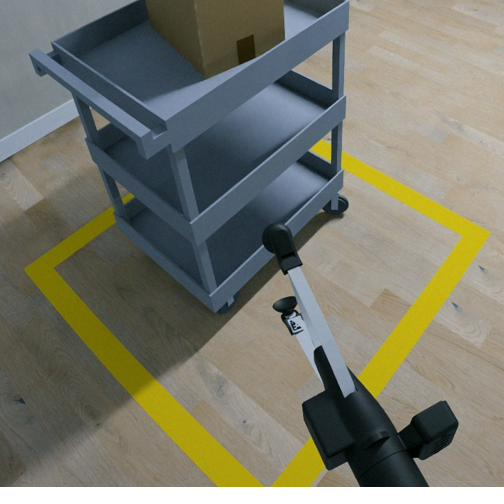

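Call:
move:
  blocking: false
  r1: {"joints":{"gripper_m":0.1}}
  r2: {"base":{"strafe_m":-0.55}}
  cameras: []

Call:
wait:
  seconds: 2
  cameras: ["r1_head_camera","r1_wrist_camera"]

Call:
move:
  blocking: false
  r1: {"base":{"translate_m":-0.085,"strafe_m":-0.125}}
  cameras: []

Call:
wait:
  seconds: 3
  cameras: ["r1_head_camera","r2_head_camera"]

Scene clock: 2890.23 s.
move: r1 moving; r2 moving
r1.base_odometry: x=-2.932 y=-1.527 heading=+0.794
r1.turned_by_wheels: +0.000
r1.turned_by_imu: -0.001
r1.base_tilt: forward=-1.6 right=+1.3
r1.lidar_m: 0.43 0.37 4.44 4.99 2.05 1.41 1.31 1.22 0.82 0.75 0.77 0.48
r1.base_status: not commanded
r1.joint_positions: lift_m=+0.800 arm_m=+0.000 wrist_yaw_rad=+0.987 wrist_pitch_rad=+0.002 wrist_roll_rad=+0.000 gripper_m=+0.005
r1.joint_status: gripper_m moving
r1.measured_speeds: translate_m=+0.000 strafe_m=-0.001 rotate_rad=-0.003 lift_m=+0.000 arm_m=+0.000 wrist_yaw_rad=+0.000 wrist_pitch_rad=+0.000 wrist_roll_rad=+0.000
r1.motor_effort: lift_m=+23(23) arm_m=-4(4) wheel_0=+16(17) wheel_1=+1(1) wheel_2=+9(10)
r1.servo_current: wrist_yaw_rad=98(111) wrist_pitch_rad=33(46) wrist_roll_rad=39(59) gripper_m=72(72)
r1.hand_pose: x=+0.4028 y=+0.1924 z=+0.9772 quat_wxyz=(+0.881, -0.001, +0.001, +0.474) (m; r1's base frame)
r1.wrist_depth_mm: - - - 242 214 182 - / - - - 186 216 180 - / - - - 177 217 180 159 / - - - 182 220 181 160 / - - - 181 221 182 161 / - - 191 181 204 183 162 / - - 189 177 211 180 -
r2.base_odometry: x=-4.992 y=-2.354 heading=+2.518
r2.turned_by_wheels: +0.000
r2.turned_by_imu: +0.000
r2.base_tilt: forward=-0.6 right=+0.0
r2.lidar_m: 1.00 0.90 2.02 1.53 1.27 1.27 0.91 0.73 0.72 0.82 1.75 3.44
r2.base_status: strafe_m moving
r2.joint_positions: lift_m=+0.800 arm_m=+0.000 wrist_yaw_rad=+0.401 wrist_pitch_rad=+0.003 wrist_roll_rad=+1.570 gripper_m=+0.120
r2.joint_status: not commanded
r2.measured_speeds: translate_m=-0.001 strafe_m=-0.139 rotate_rad=+0.006 lift_m=+0.000 arm_m=+0.000 wrist_yaw_rad=+0.000 wrist_pitch_rad=+0.000 wrist_roll_rad=+0.000
r2.motor_effort: lift_m=+21(21) arm_m=-4(4) wheel_0=+13(13) wheel_1=-10(12) wheel_2=+1(2)
r2.servo_current: wrist_yaw_rad=52(52) wrist_pitch_rad=33(46) wrist_roll_rad=46(52) gripper_m=52(59)
r2.hand_pose: x=+0.4706 y=+0.0321 z=+0.9771 quat_wxyz=(+0.694, +0.692, +0.142, +0.140) (m; r2's base frame)
r2.wrist_depth_mm: - - - - - 1808 1308 / - - - - - 1025 1182 / - - - 931 - 854 - / - - - 904 - - - / - - - - 723 - 732 / - 186 191 156 187 1618 1430 / - - - - - 1708 1366
pictures: none
No camera images: "cameras" was empty.

Scene clock: 2891.67 s.
earlier move: r1 done; r2 moving
r1.base_odometry: x=-2.932 y=-1.527 heading=+0.792
r1.turned_by_wheels: -0.002
r1.turned_by_imu: -0.002
r1.base_tilt: forward=-1.6 right=+1.3
r1.lidar_m: 0.68 0.70 4.48 5.00 2.07 1.41 1.30 1.21 0.82 0.75 0.78 0.70
r1.base_status: not commanded
r1.joint_positions: lift_m=+0.800 arm_m=+0.000 wrist_yaw_rad=+0.972 wrist_pitch_rad=+0.002 wrist_roll_rad=+0.000 gripper_m=+0.100
r1.joint_status: all done
r1.measured_speeds: all 0
r1.motor_effort: lift_m=+23(23) arm_m=-3(4) wheel_0=+2(17) wheel_1=+0(1) wheel_2=-1(10)
r1.servo_current: wrist_yaw_rad=46(117) wrist_pitch_rad=39(46) wrist_roll_rad=52(72) gripper_m=39(91)
r1.hand_pose: x=+0.4056 y=+0.1890 z=+0.9772 quat_wxyz=(+0.884, -0.001, +0.001, +0.467) (m; r1's base frame)
r1.wrist_depth_mm: - - - - - - 421 / - - - - - - 415 / - - - - - - 415 / - - - - - - 418 / - - - - - - 421 / - - 215 - 198 394 418 / - - - 145 - 1863 413
r2.base_odometry: x=-4.766 y=-2.039 heading=+2.518
r2.turned_by_wheels: +0.000
r2.turned_by_imu: +0.001
r2.base_tilt: forward=-0.7 right=+0.1
r2.lidar_m: 1.34 1.10 2.33 1.87 1.55 1.07 0.53 0.45 0.44 0.51 1.39 3.19
r2.base_status: strafe_m moving
r2.joint_positions: lift_m=+0.800 arm_m=+0.000 wrist_yaw_rad=+0.401 wrist_pitch_rad=+0.003 wrist_roll_rad=+1.570 gripper_m=+0.120
r2.joint_status: not commanded
r2.measured_speeds: translate_m=+0.000 strafe_m=-0.277 rotate_rad=+0.002 lift_m=+0.000 arm_m=+0.000 wrist_yaw_rad=+0.000 wrist_pitch_rad=+0.000 wrist_roll_rad=+0.000
r2.motor_effort: lift_m=+21(21) arm_m=-4(4) wheel_0=+5(13) wheel_1=-3(12) wheel_2=+0(2)
r2.servo_current: wrist_yaw_rad=46(52) wrist_pitch_rad=39(46) wrist_roll_rad=52(52) gripper_m=46(65)
r2.hand_pose: x=+0.4706 y=+0.0321 z=+0.9771 quat_wxyz=(+0.694, +0.692, +0.142, +0.140) (m; r2's base frame)
r2.wrist_depth_mm: - - - - - 1863 1308 / - - - - - 1983 1336 / - - - - - 1983 1366 / - - - - - 1308 1118 / - - - 1078 - 1042 1008 / - - 199 1060 196 - - / - - - - - 891 -
wait: 1.43 of 2 s (r1 has come to rest)
pictures: r1_head_camera, r1_wrist_camera
Images, in order (width x height): r1_head_camera 420x560, r1_wrist_camera 616x392.

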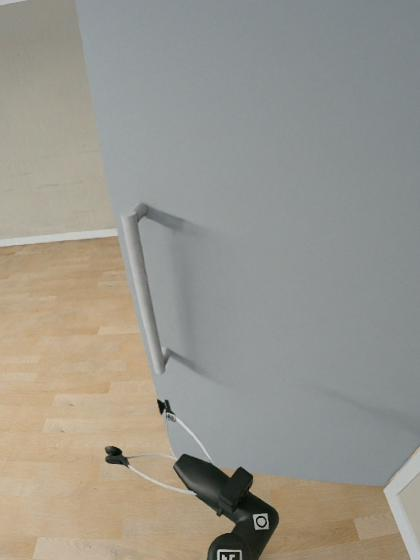

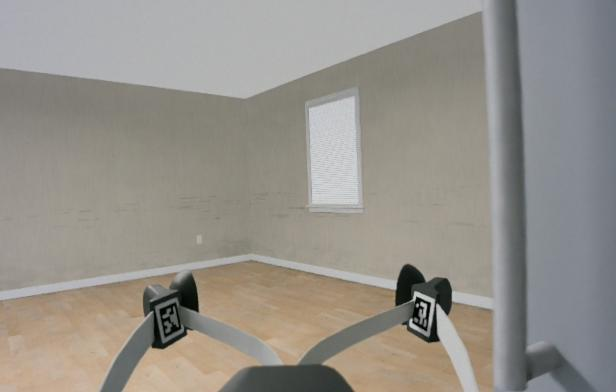

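Scene clock: 2892.17 s.
earlier move: r2 moving
move: r1 moving
r1.base_odometry: x=-2.926 y=-1.558 heading=+0.792
r1.turned_by_wheels: +0.000
r1.turned_by_imu: +0.000
r1.base_tilt: forward=-1.6 right=+1.3
r1.lidar_m: 0.78 3.48 4.47 5.04 2.00 1.37 1.29 1.16 0.80 0.72 0.76 0.78
r1.base_status: translate_m moving; strafe_m moving
r1.joint_positions: lift_m=+0.800 arm_m=+0.000 wrist_yaw_rad=+0.972 wrist_pitch_rad=+0.002 wrist_roll_rad=+0.000 gripper_m=+0.100
r1.joint_status: not commanded
r1.measured_speeds: translate_m=-0.067 strafe_m=-0.101 rotate_rad=+0.005 lift_m=+0.000 arm_m=+0.000 wrist_yaw_rad=+0.000 wrist_pitch_rad=+0.000 wrist_roll_rad=+0.000
r1.motor_effort: lift_m=+23(23) arm_m=-4(4) wheel_0=+6(8) wheel_1=-7(10) wheel_2=+6(6)
r1.servo_current: wrist_yaw_rad=39(59) wrist_pitch_rad=39(46) wrist_roll_rad=39(59) gripper_m=39(46)
r1.hand_pose: x=+0.4056 y=+0.1890 z=+0.9772 quat_wxyz=(+0.884, -0.001, +0.001, +0.467) (m; r1's base frame)
r1.wrist_depth_mm: - - - - - - - / - - - - - - - / - - - - - - - / - - - - - - - / - - - - - - - / - - 215 - 198 - - / - - - 145 - - -
r2.base_odometry: x=-4.708 y=-1.959 heading=+2.518
r2.turned_by_wheels: +0.000
r2.turned_by_imu: +0.000
r2.base_tilt: forward=-0.7 right=+0.1
r2.lidar_m: 2.96 1.17 1.23 1.97 1.63 0.89 0.45 0.37 0.37 0.40 1.29 3.12
r2.base_status: strafe_m moving
r2.joint_positions: lift_m=+0.800 arm_m=+0.000 wrist_yaw_rad=+0.401 wrist_pitch_rad=+0.003 wrist_roll_rad=+1.570 gripper_m=+0.120
r2.joint_status: not commanded
r2.measured_speeds: translate_m=+0.000 strafe_m=-0.130 rotate_rad=+0.000 lift_m=+0.000 arm_m=+0.000 wrist_yaw_rad=+0.000 wrist_pitch_rad=+0.000 wrist_roll_rad=+0.000
r2.motor_effort: lift_m=+21(21) arm_m=-4(4) wheel_0=+4(8) wheel_1=-1(3) wheel_2=-1(1)
r2.servo_current: wrist_yaw_rad=52(52) wrist_pitch_rad=46(46) wrist_roll_rad=33(59) gripper_m=52(52)
r2.hand_pose: x=+0.4706 y=+0.0321 z=+0.9771 quat_wxyz=(+0.694, +0.692, +0.142, +0.140) (m; r2's base frame)
r2.wrist_depth_mm: - - - - - 1863 1336 / - - - - - 1921 1336 / - - - - - 1921 1397 / - - - - - 1808 1308 / - - - - - 1138 1098 / - - 198 1098 193 - 1008 / - - - - - 946 -
pictures: none
No camera images: "cameras" was empty.

Scene clock: 2892.90 s.
earlier move: r1 moving; r2 done
r1.base_odometry: x=-2.905 y=-1.663 heading=+0.792
r1.turned_by_wheels: +0.000
r1.turned_by_imu: -0.001
r1.base_tilt: forward=-1.6 right=+1.3
r1.lidar_m: 0.94 3.55 4.59 5.12 1.94 1.34 1.23 1.03 0.70 0.64 0.66 0.86
r1.base_status: translate_m moving; strafe_m moving
r1.joint_positions: lift_m=+0.800 arm_m=+0.000 wrist_yaw_rad=+0.972 wrist_pitch_rad=+0.002 wrist_roll_rad=+0.000 gripper_m=+0.100
r1.joint_status: not commanded
r1.measured_speeds: translate_m=-0.048 strafe_m=-0.069 rotate_rad=+0.001 lift_m=+0.000 arm_m=+0.000 wrist_yaw_rad=+0.000 wrist_pitch_rad=+0.000 wrist_roll_rad=+0.000
r1.motor_effort: lift_m=+23(23) arm_m=-4(4) wheel_0=+4(8) wheel_1=+0(11) wheel_2=+0(8)
r1.servo_current: wrist_yaw_rad=46(72) wrist_pitch_rad=46(46) wrist_roll_rad=59(59) gripper_m=46(46)
r1.hand_pose: x=+0.4056 y=+0.1890 z=+0.9772 quat_wxyz=(+0.884, -0.001, +0.001, +0.467) (m; r1's base frame)
r1.wrist_depth_mm: - - - - - - - / - - - - - - - / - - - - - - - / - - - - - - - / - - - - - - - / - - 216 - 197 - - / - - - 145 - - -
r2.base_odometry: x=-4.692 y=-1.937 heading=+2.518
r2.turned_by_wheels: +0.000
r2.turned_by_imu: +0.000
r2.base_tilt: forward=-0.7 right=+0.1
r2.lidar_m: 2.98 1.19 1.22 1.96 1.63 0.85 0.43 0.34 0.35 0.39 1.22 3.11
r2.base_status: done
r2.joint_positions: lift_m=+0.800 arm_m=+0.000 wrist_yaw_rad=+0.401 wrist_pitch_rad=+0.003 wrist_roll_rad=+1.570 gripper_m=+0.120
r2.joint_status: not commanded
r2.measured_speeds: all 0
r2.motor_effort: lift_m=+21(21) arm_m=-4(4) wheel_0=+2(8) wheel_1=-2(3) wheel_2=+0(1)
r2.servo_current: wrist_yaw_rad=46(52) wrist_pitch_rad=39(52) wrist_roll_rad=46(59) gripper_m=46(59)
r2.hand_pose: x=+0.4706 y=+0.0321 z=+0.9771 quat_wxyz=(+0.694, +0.692, +0.142, +0.140) (m; r2's base frame)
r2.wrist_depth_mm: - - - - - 1863 1308 / - - - - - 1863 1336 / - - - - - 1983 1366 / - - - - - - 1281 / - - - - - 1160 1138 / - - 198 1138 192 - 1060 / - - - - - 960 -
wait: 0.73 of 3 s (r2 has come to rest)
pictures: r1_head_camera, r2_head_camera
Images, in order (width x height): r1_head_camera 420x560, r2_head_camera 420x560.

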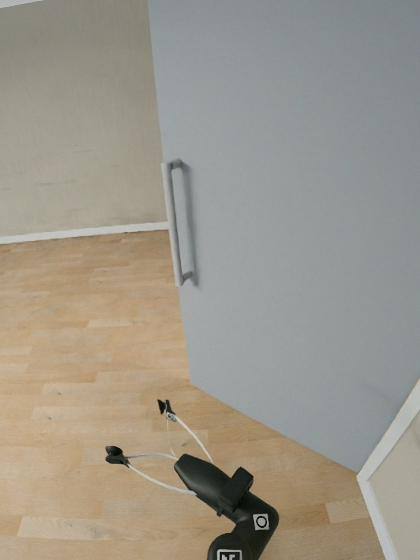

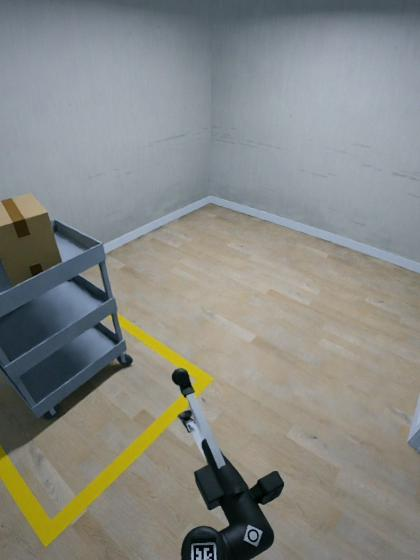

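Call:
move:
  blocking: false
  r2: {"base":{"translate_m":1.15,"strafe_m":-0.1}}
  cameras: []

Call:
wait:
  seconds: 6
  cameras: ["r2_head_left_camera"]

Call:
wait:
  seconds: 6
  cameras: []

Call:
move:
  blocking: false
  r2: {"base":{"rotate_rad":1.9}}
  cameras: []

Call:
wait:
  seconds: 4
  cameras: ["r2_head_camera","r2_head_left_camera","r1_head_camera"]

Scene clock: 2901.47 s.
earlier move: r1 done
move: r2 moving
r1.base_odometry: x=-2.903 y=-1.675 heading=+0.792
r1.turned_by_wheels: +0.000
r1.turned_by_imu: -0.001
r1.base_tilt: forward=-1.6 right=+1.2
r1.lidar_m: 2.01 3.56 4.62 5.11 1.91 1.29 1.22 1.01 0.71 0.63 0.66 0.86
r1.base_status: done
r1.joint_positions: lift_m=+0.800 arm_m=+0.000 wrist_yaw_rad=+0.972 wrist_pitch_rad=+0.002 wrist_roll_rad=+0.000 gripper_m=+0.100
r1.joint_status: not commanded
r1.measured_speeds: all 0
r1.motor_effort: lift_m=+23(23) arm_m=-4(4) wheel_0=+1(2) wheel_1=+0(1) wheel_2=+2(2)
r1.servo_current: wrist_yaw_rad=52(65) wrist_pitch_rad=39(46) wrist_roll_rad=46(59) gripper_m=39(46)
r1.hand_pose: x=+0.4056 y=+0.1890 z=+0.9772 quat_wxyz=(+0.884, -0.001, +0.001, +0.467) (m; r1's base frame)
r1.wrist_depth_mm: - - - - - - - / - - - - - - - / - - - - - - - / - - - - - - - / - - - - - - - / - - 215 - 198 - - / - - - 145 - - -
r2.base_odometry: x=-4.716 y=-1.917 heading=+2.518
r2.turned_by_wheels: +0.000
r2.turned_by_imu: +0.001
r2.base_tilt: forward=-0.7 right=+0.1
r2.lidar_m: 2.94 1.17 1.20 2.02 1.66 0.91 0.45 0.37 0.36 0.40 0.85 3.09
r2.base_status: translate_m moving; strafe_m moving
r2.joint_positions: lift_m=+0.800 arm_m=+0.000 wrist_yaw_rad=+0.401 wrist_pitch_rad=+0.003 wrist_roll_rad=+1.570 gripper_m=+0.120
r2.joint_status: not commanded
r2.measured_speeds: translate_m=+0.122 strafe_m=-0.011 rotate_rad=-0.001 lift_m=+0.000 arm_m=+0.000 wrist_yaw_rad=+0.000 wrist_pitch_rad=+0.000 wrist_roll_rad=+0.000
r2.motor_effort: lift_m=+21(21) arm_m=-4(4) wheel_0=+6(11) wheel_1=+6(8) wheel_2=-12(13)
r2.servo_current: wrist_yaw_rad=46(59) wrist_pitch_rad=46(46) wrist_roll_rad=46(59) gripper_m=46(59)
r2.hand_pose: x=+0.4706 y=+0.0321 z=+0.9771 quat_wxyz=(+0.694, +0.692, +0.142, +0.140) (m; r2's base frame)
r2.wrist_depth_mm: - - - - - 1921 1336 / - - - - - 1921 1336 / - - - - - 1983 1366 / - - - - - 1983 1281 / - - - - 1464 1336 1118 / - - 198 1138 192 - 1025 / - - - - - 960 -
pictures: none
No camera images: "cameras" was empty.

Scene clock: 2906.30 s.
earlier move: r2 done
r1.base_odometry: x=-2.903 y=-1.675 heading=+0.792
r1.turned_by_wheels: +0.000
r1.turned_by_imu: +0.000
r1.base_tilt: forward=-1.6 right=+1.2
r1.lidar_m: 2.02 3.55 4.61 5.11 1.93 1.29 1.21 1.03 0.70 0.63 0.66 0.85
r1.base_status: done
r1.joint_positions: lift_m=+0.800 arm_m=+0.000 wrist_yaw_rad=+0.972 wrist_pitch_rad=+0.002 wrist_roll_rad=+0.000 gripper_m=+0.100
r1.joint_status: not commanded
r1.measured_speeds: all 0
r1.motor_effort: lift_m=+23(23) arm_m=-3(4) wheel_0=+1(2) wheel_1=-1(1) wheel_2=+2(2)
r1.servo_current: wrist_yaw_rad=52(78) wrist_pitch_rad=46(52) wrist_roll_rad=46(78) gripper_m=46(52)
r1.hand_pose: x=+0.4056 y=+0.1890 z=+0.9772 quat_wxyz=(+0.884, -0.001, +0.001, +0.467) (m; r1's base frame)
r1.wrist_depth_mm: - - - - - - - / - - - - - - - / - - - - - - - / - - - - - - - / - - - - - - - / - - 215 - 198 - - / - - - 145 - - -
r2.base_odometry: x=-5.567 y=-1.185 heading=+2.518
r2.turned_by_wheels: +0.000
r2.turned_by_imu: +0.002
r2.base_tilt: forward=-0.6 right=+0.1
r2.lidar_m: 2.16 1.78 0.53 0.57 0.95 2.38 1.24 1.12 1.06 1.15 1.87 2.18
r2.base_status: done
r2.joint_positions: lift_m=+0.800 arm_m=+0.000 wrist_yaw_rad=+0.401 wrist_pitch_rad=+0.003 wrist_roll_rad=+1.570 gripper_m=+0.120
r2.joint_status: not commanded
r2.measured_speeds: all 0
r2.motor_effort: lift_m=+21(21) arm_m=-4(4) wheel_0=+4(11) wheel_1=+4(8) wheel_2=-4(14)
r2.servo_current: wrist_yaw_rad=39(59) wrist_pitch_rad=39(46) wrist_roll_rad=33(59) gripper_m=46(59)
r2.hand_pose: x=+0.4706 y=+0.0321 z=+0.9771 quat_wxyz=(+0.694, +0.692, +0.142, +0.140) (m; r2's base frame)
r2.wrist_depth_mm: - - - - - 1921 1308 / - - - - - 1983 1308 / - - - - - 1756 1336 / - - - - - 1756 1366 / - - - - - 1661 1366 / - 186 190 - 186 1537 1366 / - - - - - - 1336
wait: 4.83 of 6 s (r2 has come to rest)
pictures: r2_head_left_camera
Images, in order (width x height): r2_head_left_camera 420x672.

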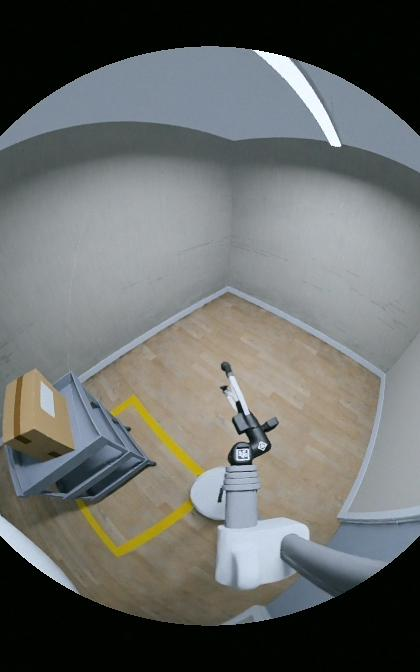

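Scene clock: 2912.30 s.
r1.base_odometry: x=-2.903 y=-1.675 heading=+0.792
r1.turned_by_wheels: +0.000
r1.turned_by_imu: +0.000
r1.base_tilt: forward=-1.6 right=+1.2
r1.lidar_m: 2.00 3.55 4.63 5.12 1.92 1.30 1.21 1.02 0.69 0.63 0.66 0.88
r1.base_status: done
r1.joint_positions: lift_m=+0.800 arm_m=+0.000 wrist_yaw_rad=+0.972 wrist_pitch_rad=+0.002 wrist_roll_rad=+0.000 gripper_m=+0.100
r1.joint_status: not commanded
r1.measured_speeds: all 0
r1.motor_effort: lift_m=+23(23) arm_m=-4(4) wheel_0=+1(2) wheel_1=-1(1) wheel_2=+2(2)
r1.servo_current: wrist_yaw_rad=52(78) wrist_pitch_rad=39(52) wrist_roll_rad=52(78) gripper_m=46(52)
r1.hand_pose: x=+0.4056 y=+0.1890 z=+0.9772 quat_wxyz=(+0.884, -0.001, +0.001, +0.467) (m; r1's base frame)
r1.wrist_depth_mm: - - - - - - - / - - - - - - - / - - - - - - - / - - - - - - - / - - - - - - - / - - 215 - 198 - - / - - - 145 - - -
r2.base_odometry: x=-5.567 y=-1.185 heading=+2.518
r2.turned_by_wheels: +0.000
r2.turned_by_imu: +0.001
r2.base_tilt: forward=-0.7 right=+0.0
r2.lidar_m: 2.16 1.76 0.55 0.56 0.94 2.36 1.24 1.11 1.09 1.16 1.88 2.16
r2.base_status: done
r2.joint_positions: lift_m=+0.800 arm_m=+0.000 wrist_yaw_rad=+0.401 wrist_pitch_rad=+0.003 wrist_roll_rad=+1.570 gripper_m=+0.120
r2.joint_status: not commanded
r2.measured_speeds: all 0
r2.motor_effort: lift_m=+21(21) arm_m=-3(4) wheel_0=+4(11) wheel_1=+4(8) wheel_2=-4(14)
r2.servo_current: wrist_yaw_rad=46(59) wrist_pitch_rad=39(46) wrist_roll_rad=59(59) gripper_m=46(59)
r2.hand_pose: x=+0.4706 y=+0.0321 z=+0.9771 quat_wxyz=(+0.694, +0.692, +0.142, +0.140) (m; r2's base frame)
r2.wrist_depth_mm: - - - - - 1921 1308 / - - - - - 1983 1336 / - - - - - 1808 1336 / - - - - - 1708 1336 / - - - - - 1618 1366 / - 186 190 - 185 1576 1336 / - - - - - - 1366
wait: 6.00 s; at rest by 0.27 s
pictures: none
No camera images: "cameras" was empty.

Scene clock: 2912.80 s.
move: r2 moving
r1: as last shown
r1.base_tilt: forward=-1.6 right=+1.3
r1.lidar_m: 1.99 3.56 4.59 5.11 1.91 1.33 1.23 1.01 0.69 0.63 0.66 0.83
r1.motor_effort: lift_m=+23(23) arm_m=-4(4) wheel_0=+1(1) wheel_1=-1(1) wheel_2=+2(2)
r1.servo_current: wrist_yaw_rad=59(59) wrist_pitch_rad=26(46) wrist_roll_rad=52(59) gripper_m=46(46)
r1.wrist_depth_mm: - - - - - - - / - - - - - - - / - - - - - - - / - - - - - - - / - - - - - - - / - - 213 - 198 - - / - - - 145 - - -
r2.base_odometry: x=-5.567 y=-1.185 heading=+2.770
r2.turned_by_wheels: +0.252
r2.turned_by_imu: +0.245
r2.base_tilt: forward=-0.7 right=+0.1
r2.lidar_m: 1.90 1.77 0.56 0.69 2.54 1.60 1.16 1.10 1.07 1.36 2.18 2.22
r2.base_status: rotate_rad moving
r2.joint_positions: lift_m=+0.800 arm_m=+0.000 wrist_yaw_rad=+0.401 wrist_pitch_rad=+0.003 wrist_roll_rad=+1.570 gripper_m=+0.120
r2.joint_status: not commanded
r2.measured_speeds: translate_m=-0.002 strafe_m=-0.002 rotate_rad=+0.975 lift_m=+0.000 arm_m=+0.000 wrist_yaw_rad=+0.000 wrist_pitch_rad=+0.000 wrist_roll_rad=+0.000
r2.motor_effort: lift_m=+21(21) arm_m=-4(4) wheel_0=-9(9) wheel_1=-8(10) wheel_2=-11(11)
r2.servo_current: wrist_yaw_rad=52(52) wrist_pitch_rad=39(46) wrist_roll_rad=46(52) gripper_m=52(52)
r2.hand_pose: x=+0.4706 y=+0.0321 z=+0.9771 quat_wxyz=(+0.694, +0.692, +0.142, +0.140) (m; r2's base frame)
r2.wrist_depth_mm: - - - - - 1756 1308 / - - - - - 1708 1366 / - - - - - 1661 1336 / - - - - - 1618 1336 / - - - - - 1576 1366 / - 186 190 - 185 1537 1336 / - - - - - - 1366
pictures: none
No camera images: "cameras" was empty.

Scene clock: 2914.53 s.
earlier move: r2 done
r1.base_odometry: x=-2.903 y=-1.675 heading=+0.792
r1.turned_by_wheels: +0.000
r1.turned_by_imu: +0.000
r1.base_tilt: forward=-1.6 right=+1.3
r1.lidar_m: 1.98 3.55 4.61 5.12 1.92 1.31 1.21 1.01 0.70 0.64 0.66 0.83
r1.base_status: not commanded
r1.joint_positions: lift_m=+0.800 arm_m=+0.000 wrist_yaw_rad=+0.972 wrist_pitch_rad=+0.002 wrist_roll_rad=+0.000 gripper_m=+0.100
r1.joint_status: not commanded
r1.measured_speeds: all 0
r1.motor_effort: lift_m=+23(23) arm_m=-3(4) wheel_0=+1(2) wheel_1=-1(1) wheel_2=+2(2)
r1.servo_current: wrist_yaw_rad=52(65) wrist_pitch_rad=39(52) wrist_roll_rad=59(59) gripper_m=46(46)
r1.hand_pose: x=+0.4056 y=+0.1890 z=+0.9772 quat_wxyz=(+0.884, -0.001, +0.001, +0.467) (m; r1's base frame)
r1.wrist_depth_mm: - - - - - - - / - - - - - - - / - - - - - - - / - - - - - - - / - - - - - - - / - - 215 - 198 - - / - - - 145 - - -
r2.base_odometry: x=-5.567 y=-1.185 heading=-1.866
r2.turned_by_wheels: +1.647
r2.turned_by_imu: +1.604
r2.base_tilt: forward=-0.7 right=+0.1
r2.lidar_m: 0.74 2.53 1.49 1.17 1.10 1.07 1.45 2.19 2.27 1.84 0.82 0.56
r2.base_status: done
r2.joint_positions: lift_m=+0.800 arm_m=+0.000 wrist_yaw_rad=+0.401 wrist_pitch_rad=+0.003 wrist_roll_rad=+1.570 gripper_m=+0.120
r2.joint_status: not commanded
r2.measured_speeds: all 0
r2.motor_effort: lift_m=+21(21) arm_m=-4(4) wheel_0=-4(11) wheel_1=-3(10) wheel_2=-6(13)
r2.servo_current: wrist_yaw_rad=59(59) wrist_pitch_rad=46(46) wrist_roll_rad=46(59) gripper_m=52(65)
r2.hand_pose: x=+0.4706 y=+0.0321 z=+0.9771 quat_wxyz=(+0.694, +0.692, +0.142, +0.140) (m; r2's base frame)
r2.wrist_depth_mm: - - - - 530 1808 - / - - - - - 1863 1336 / - - - - - 1983 1366 / - - - - - 1983 1366 / - - - - - 1808 1336 / - - 198 - 200 1756 1366 / - - - - - - 1366
wait: 1.73 of 4 s (r2 has come to rest)
pictures: r1_head_camera, r2_head_camera, r2_head_left_camera
Images, in order (width x height): r1_head_camera 420x560, r2_head_camera 420x560, r2_head_left_camera 420x672.

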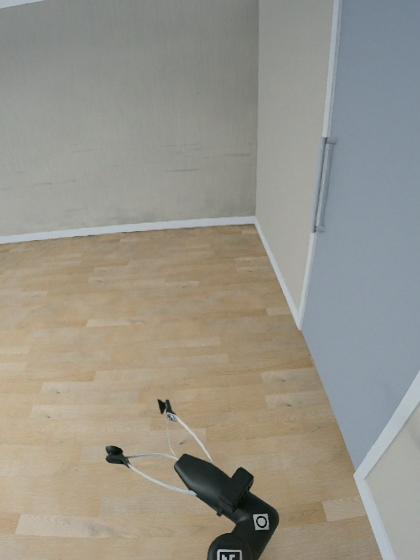

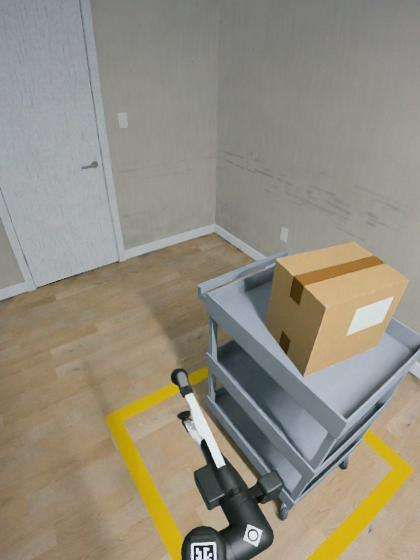

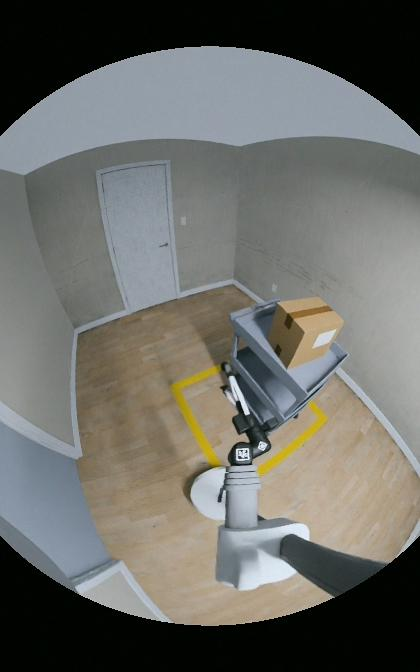

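Call:
zoom_image:
  camera: "r2_head_camera"
  region: [180, 330, 420, 560]

Call:
zoom_image:
  camera: "r1_head_camera"
  region: [250, 0, 420, 500]

Scaled by 2.100 from the camera's 420x560 image, which has a finer 1200x1600 frame.

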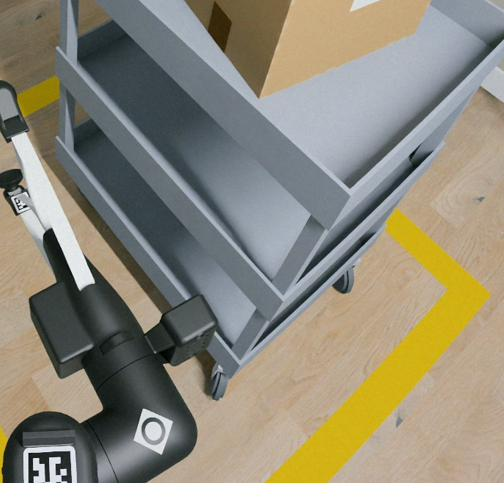

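Scaled by 1.008 from the camera's 420x560 image, which has a finer 600x800 frame.

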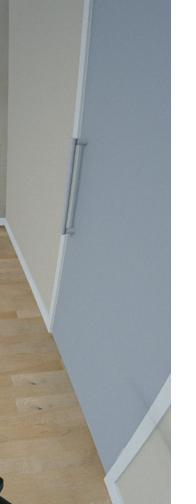

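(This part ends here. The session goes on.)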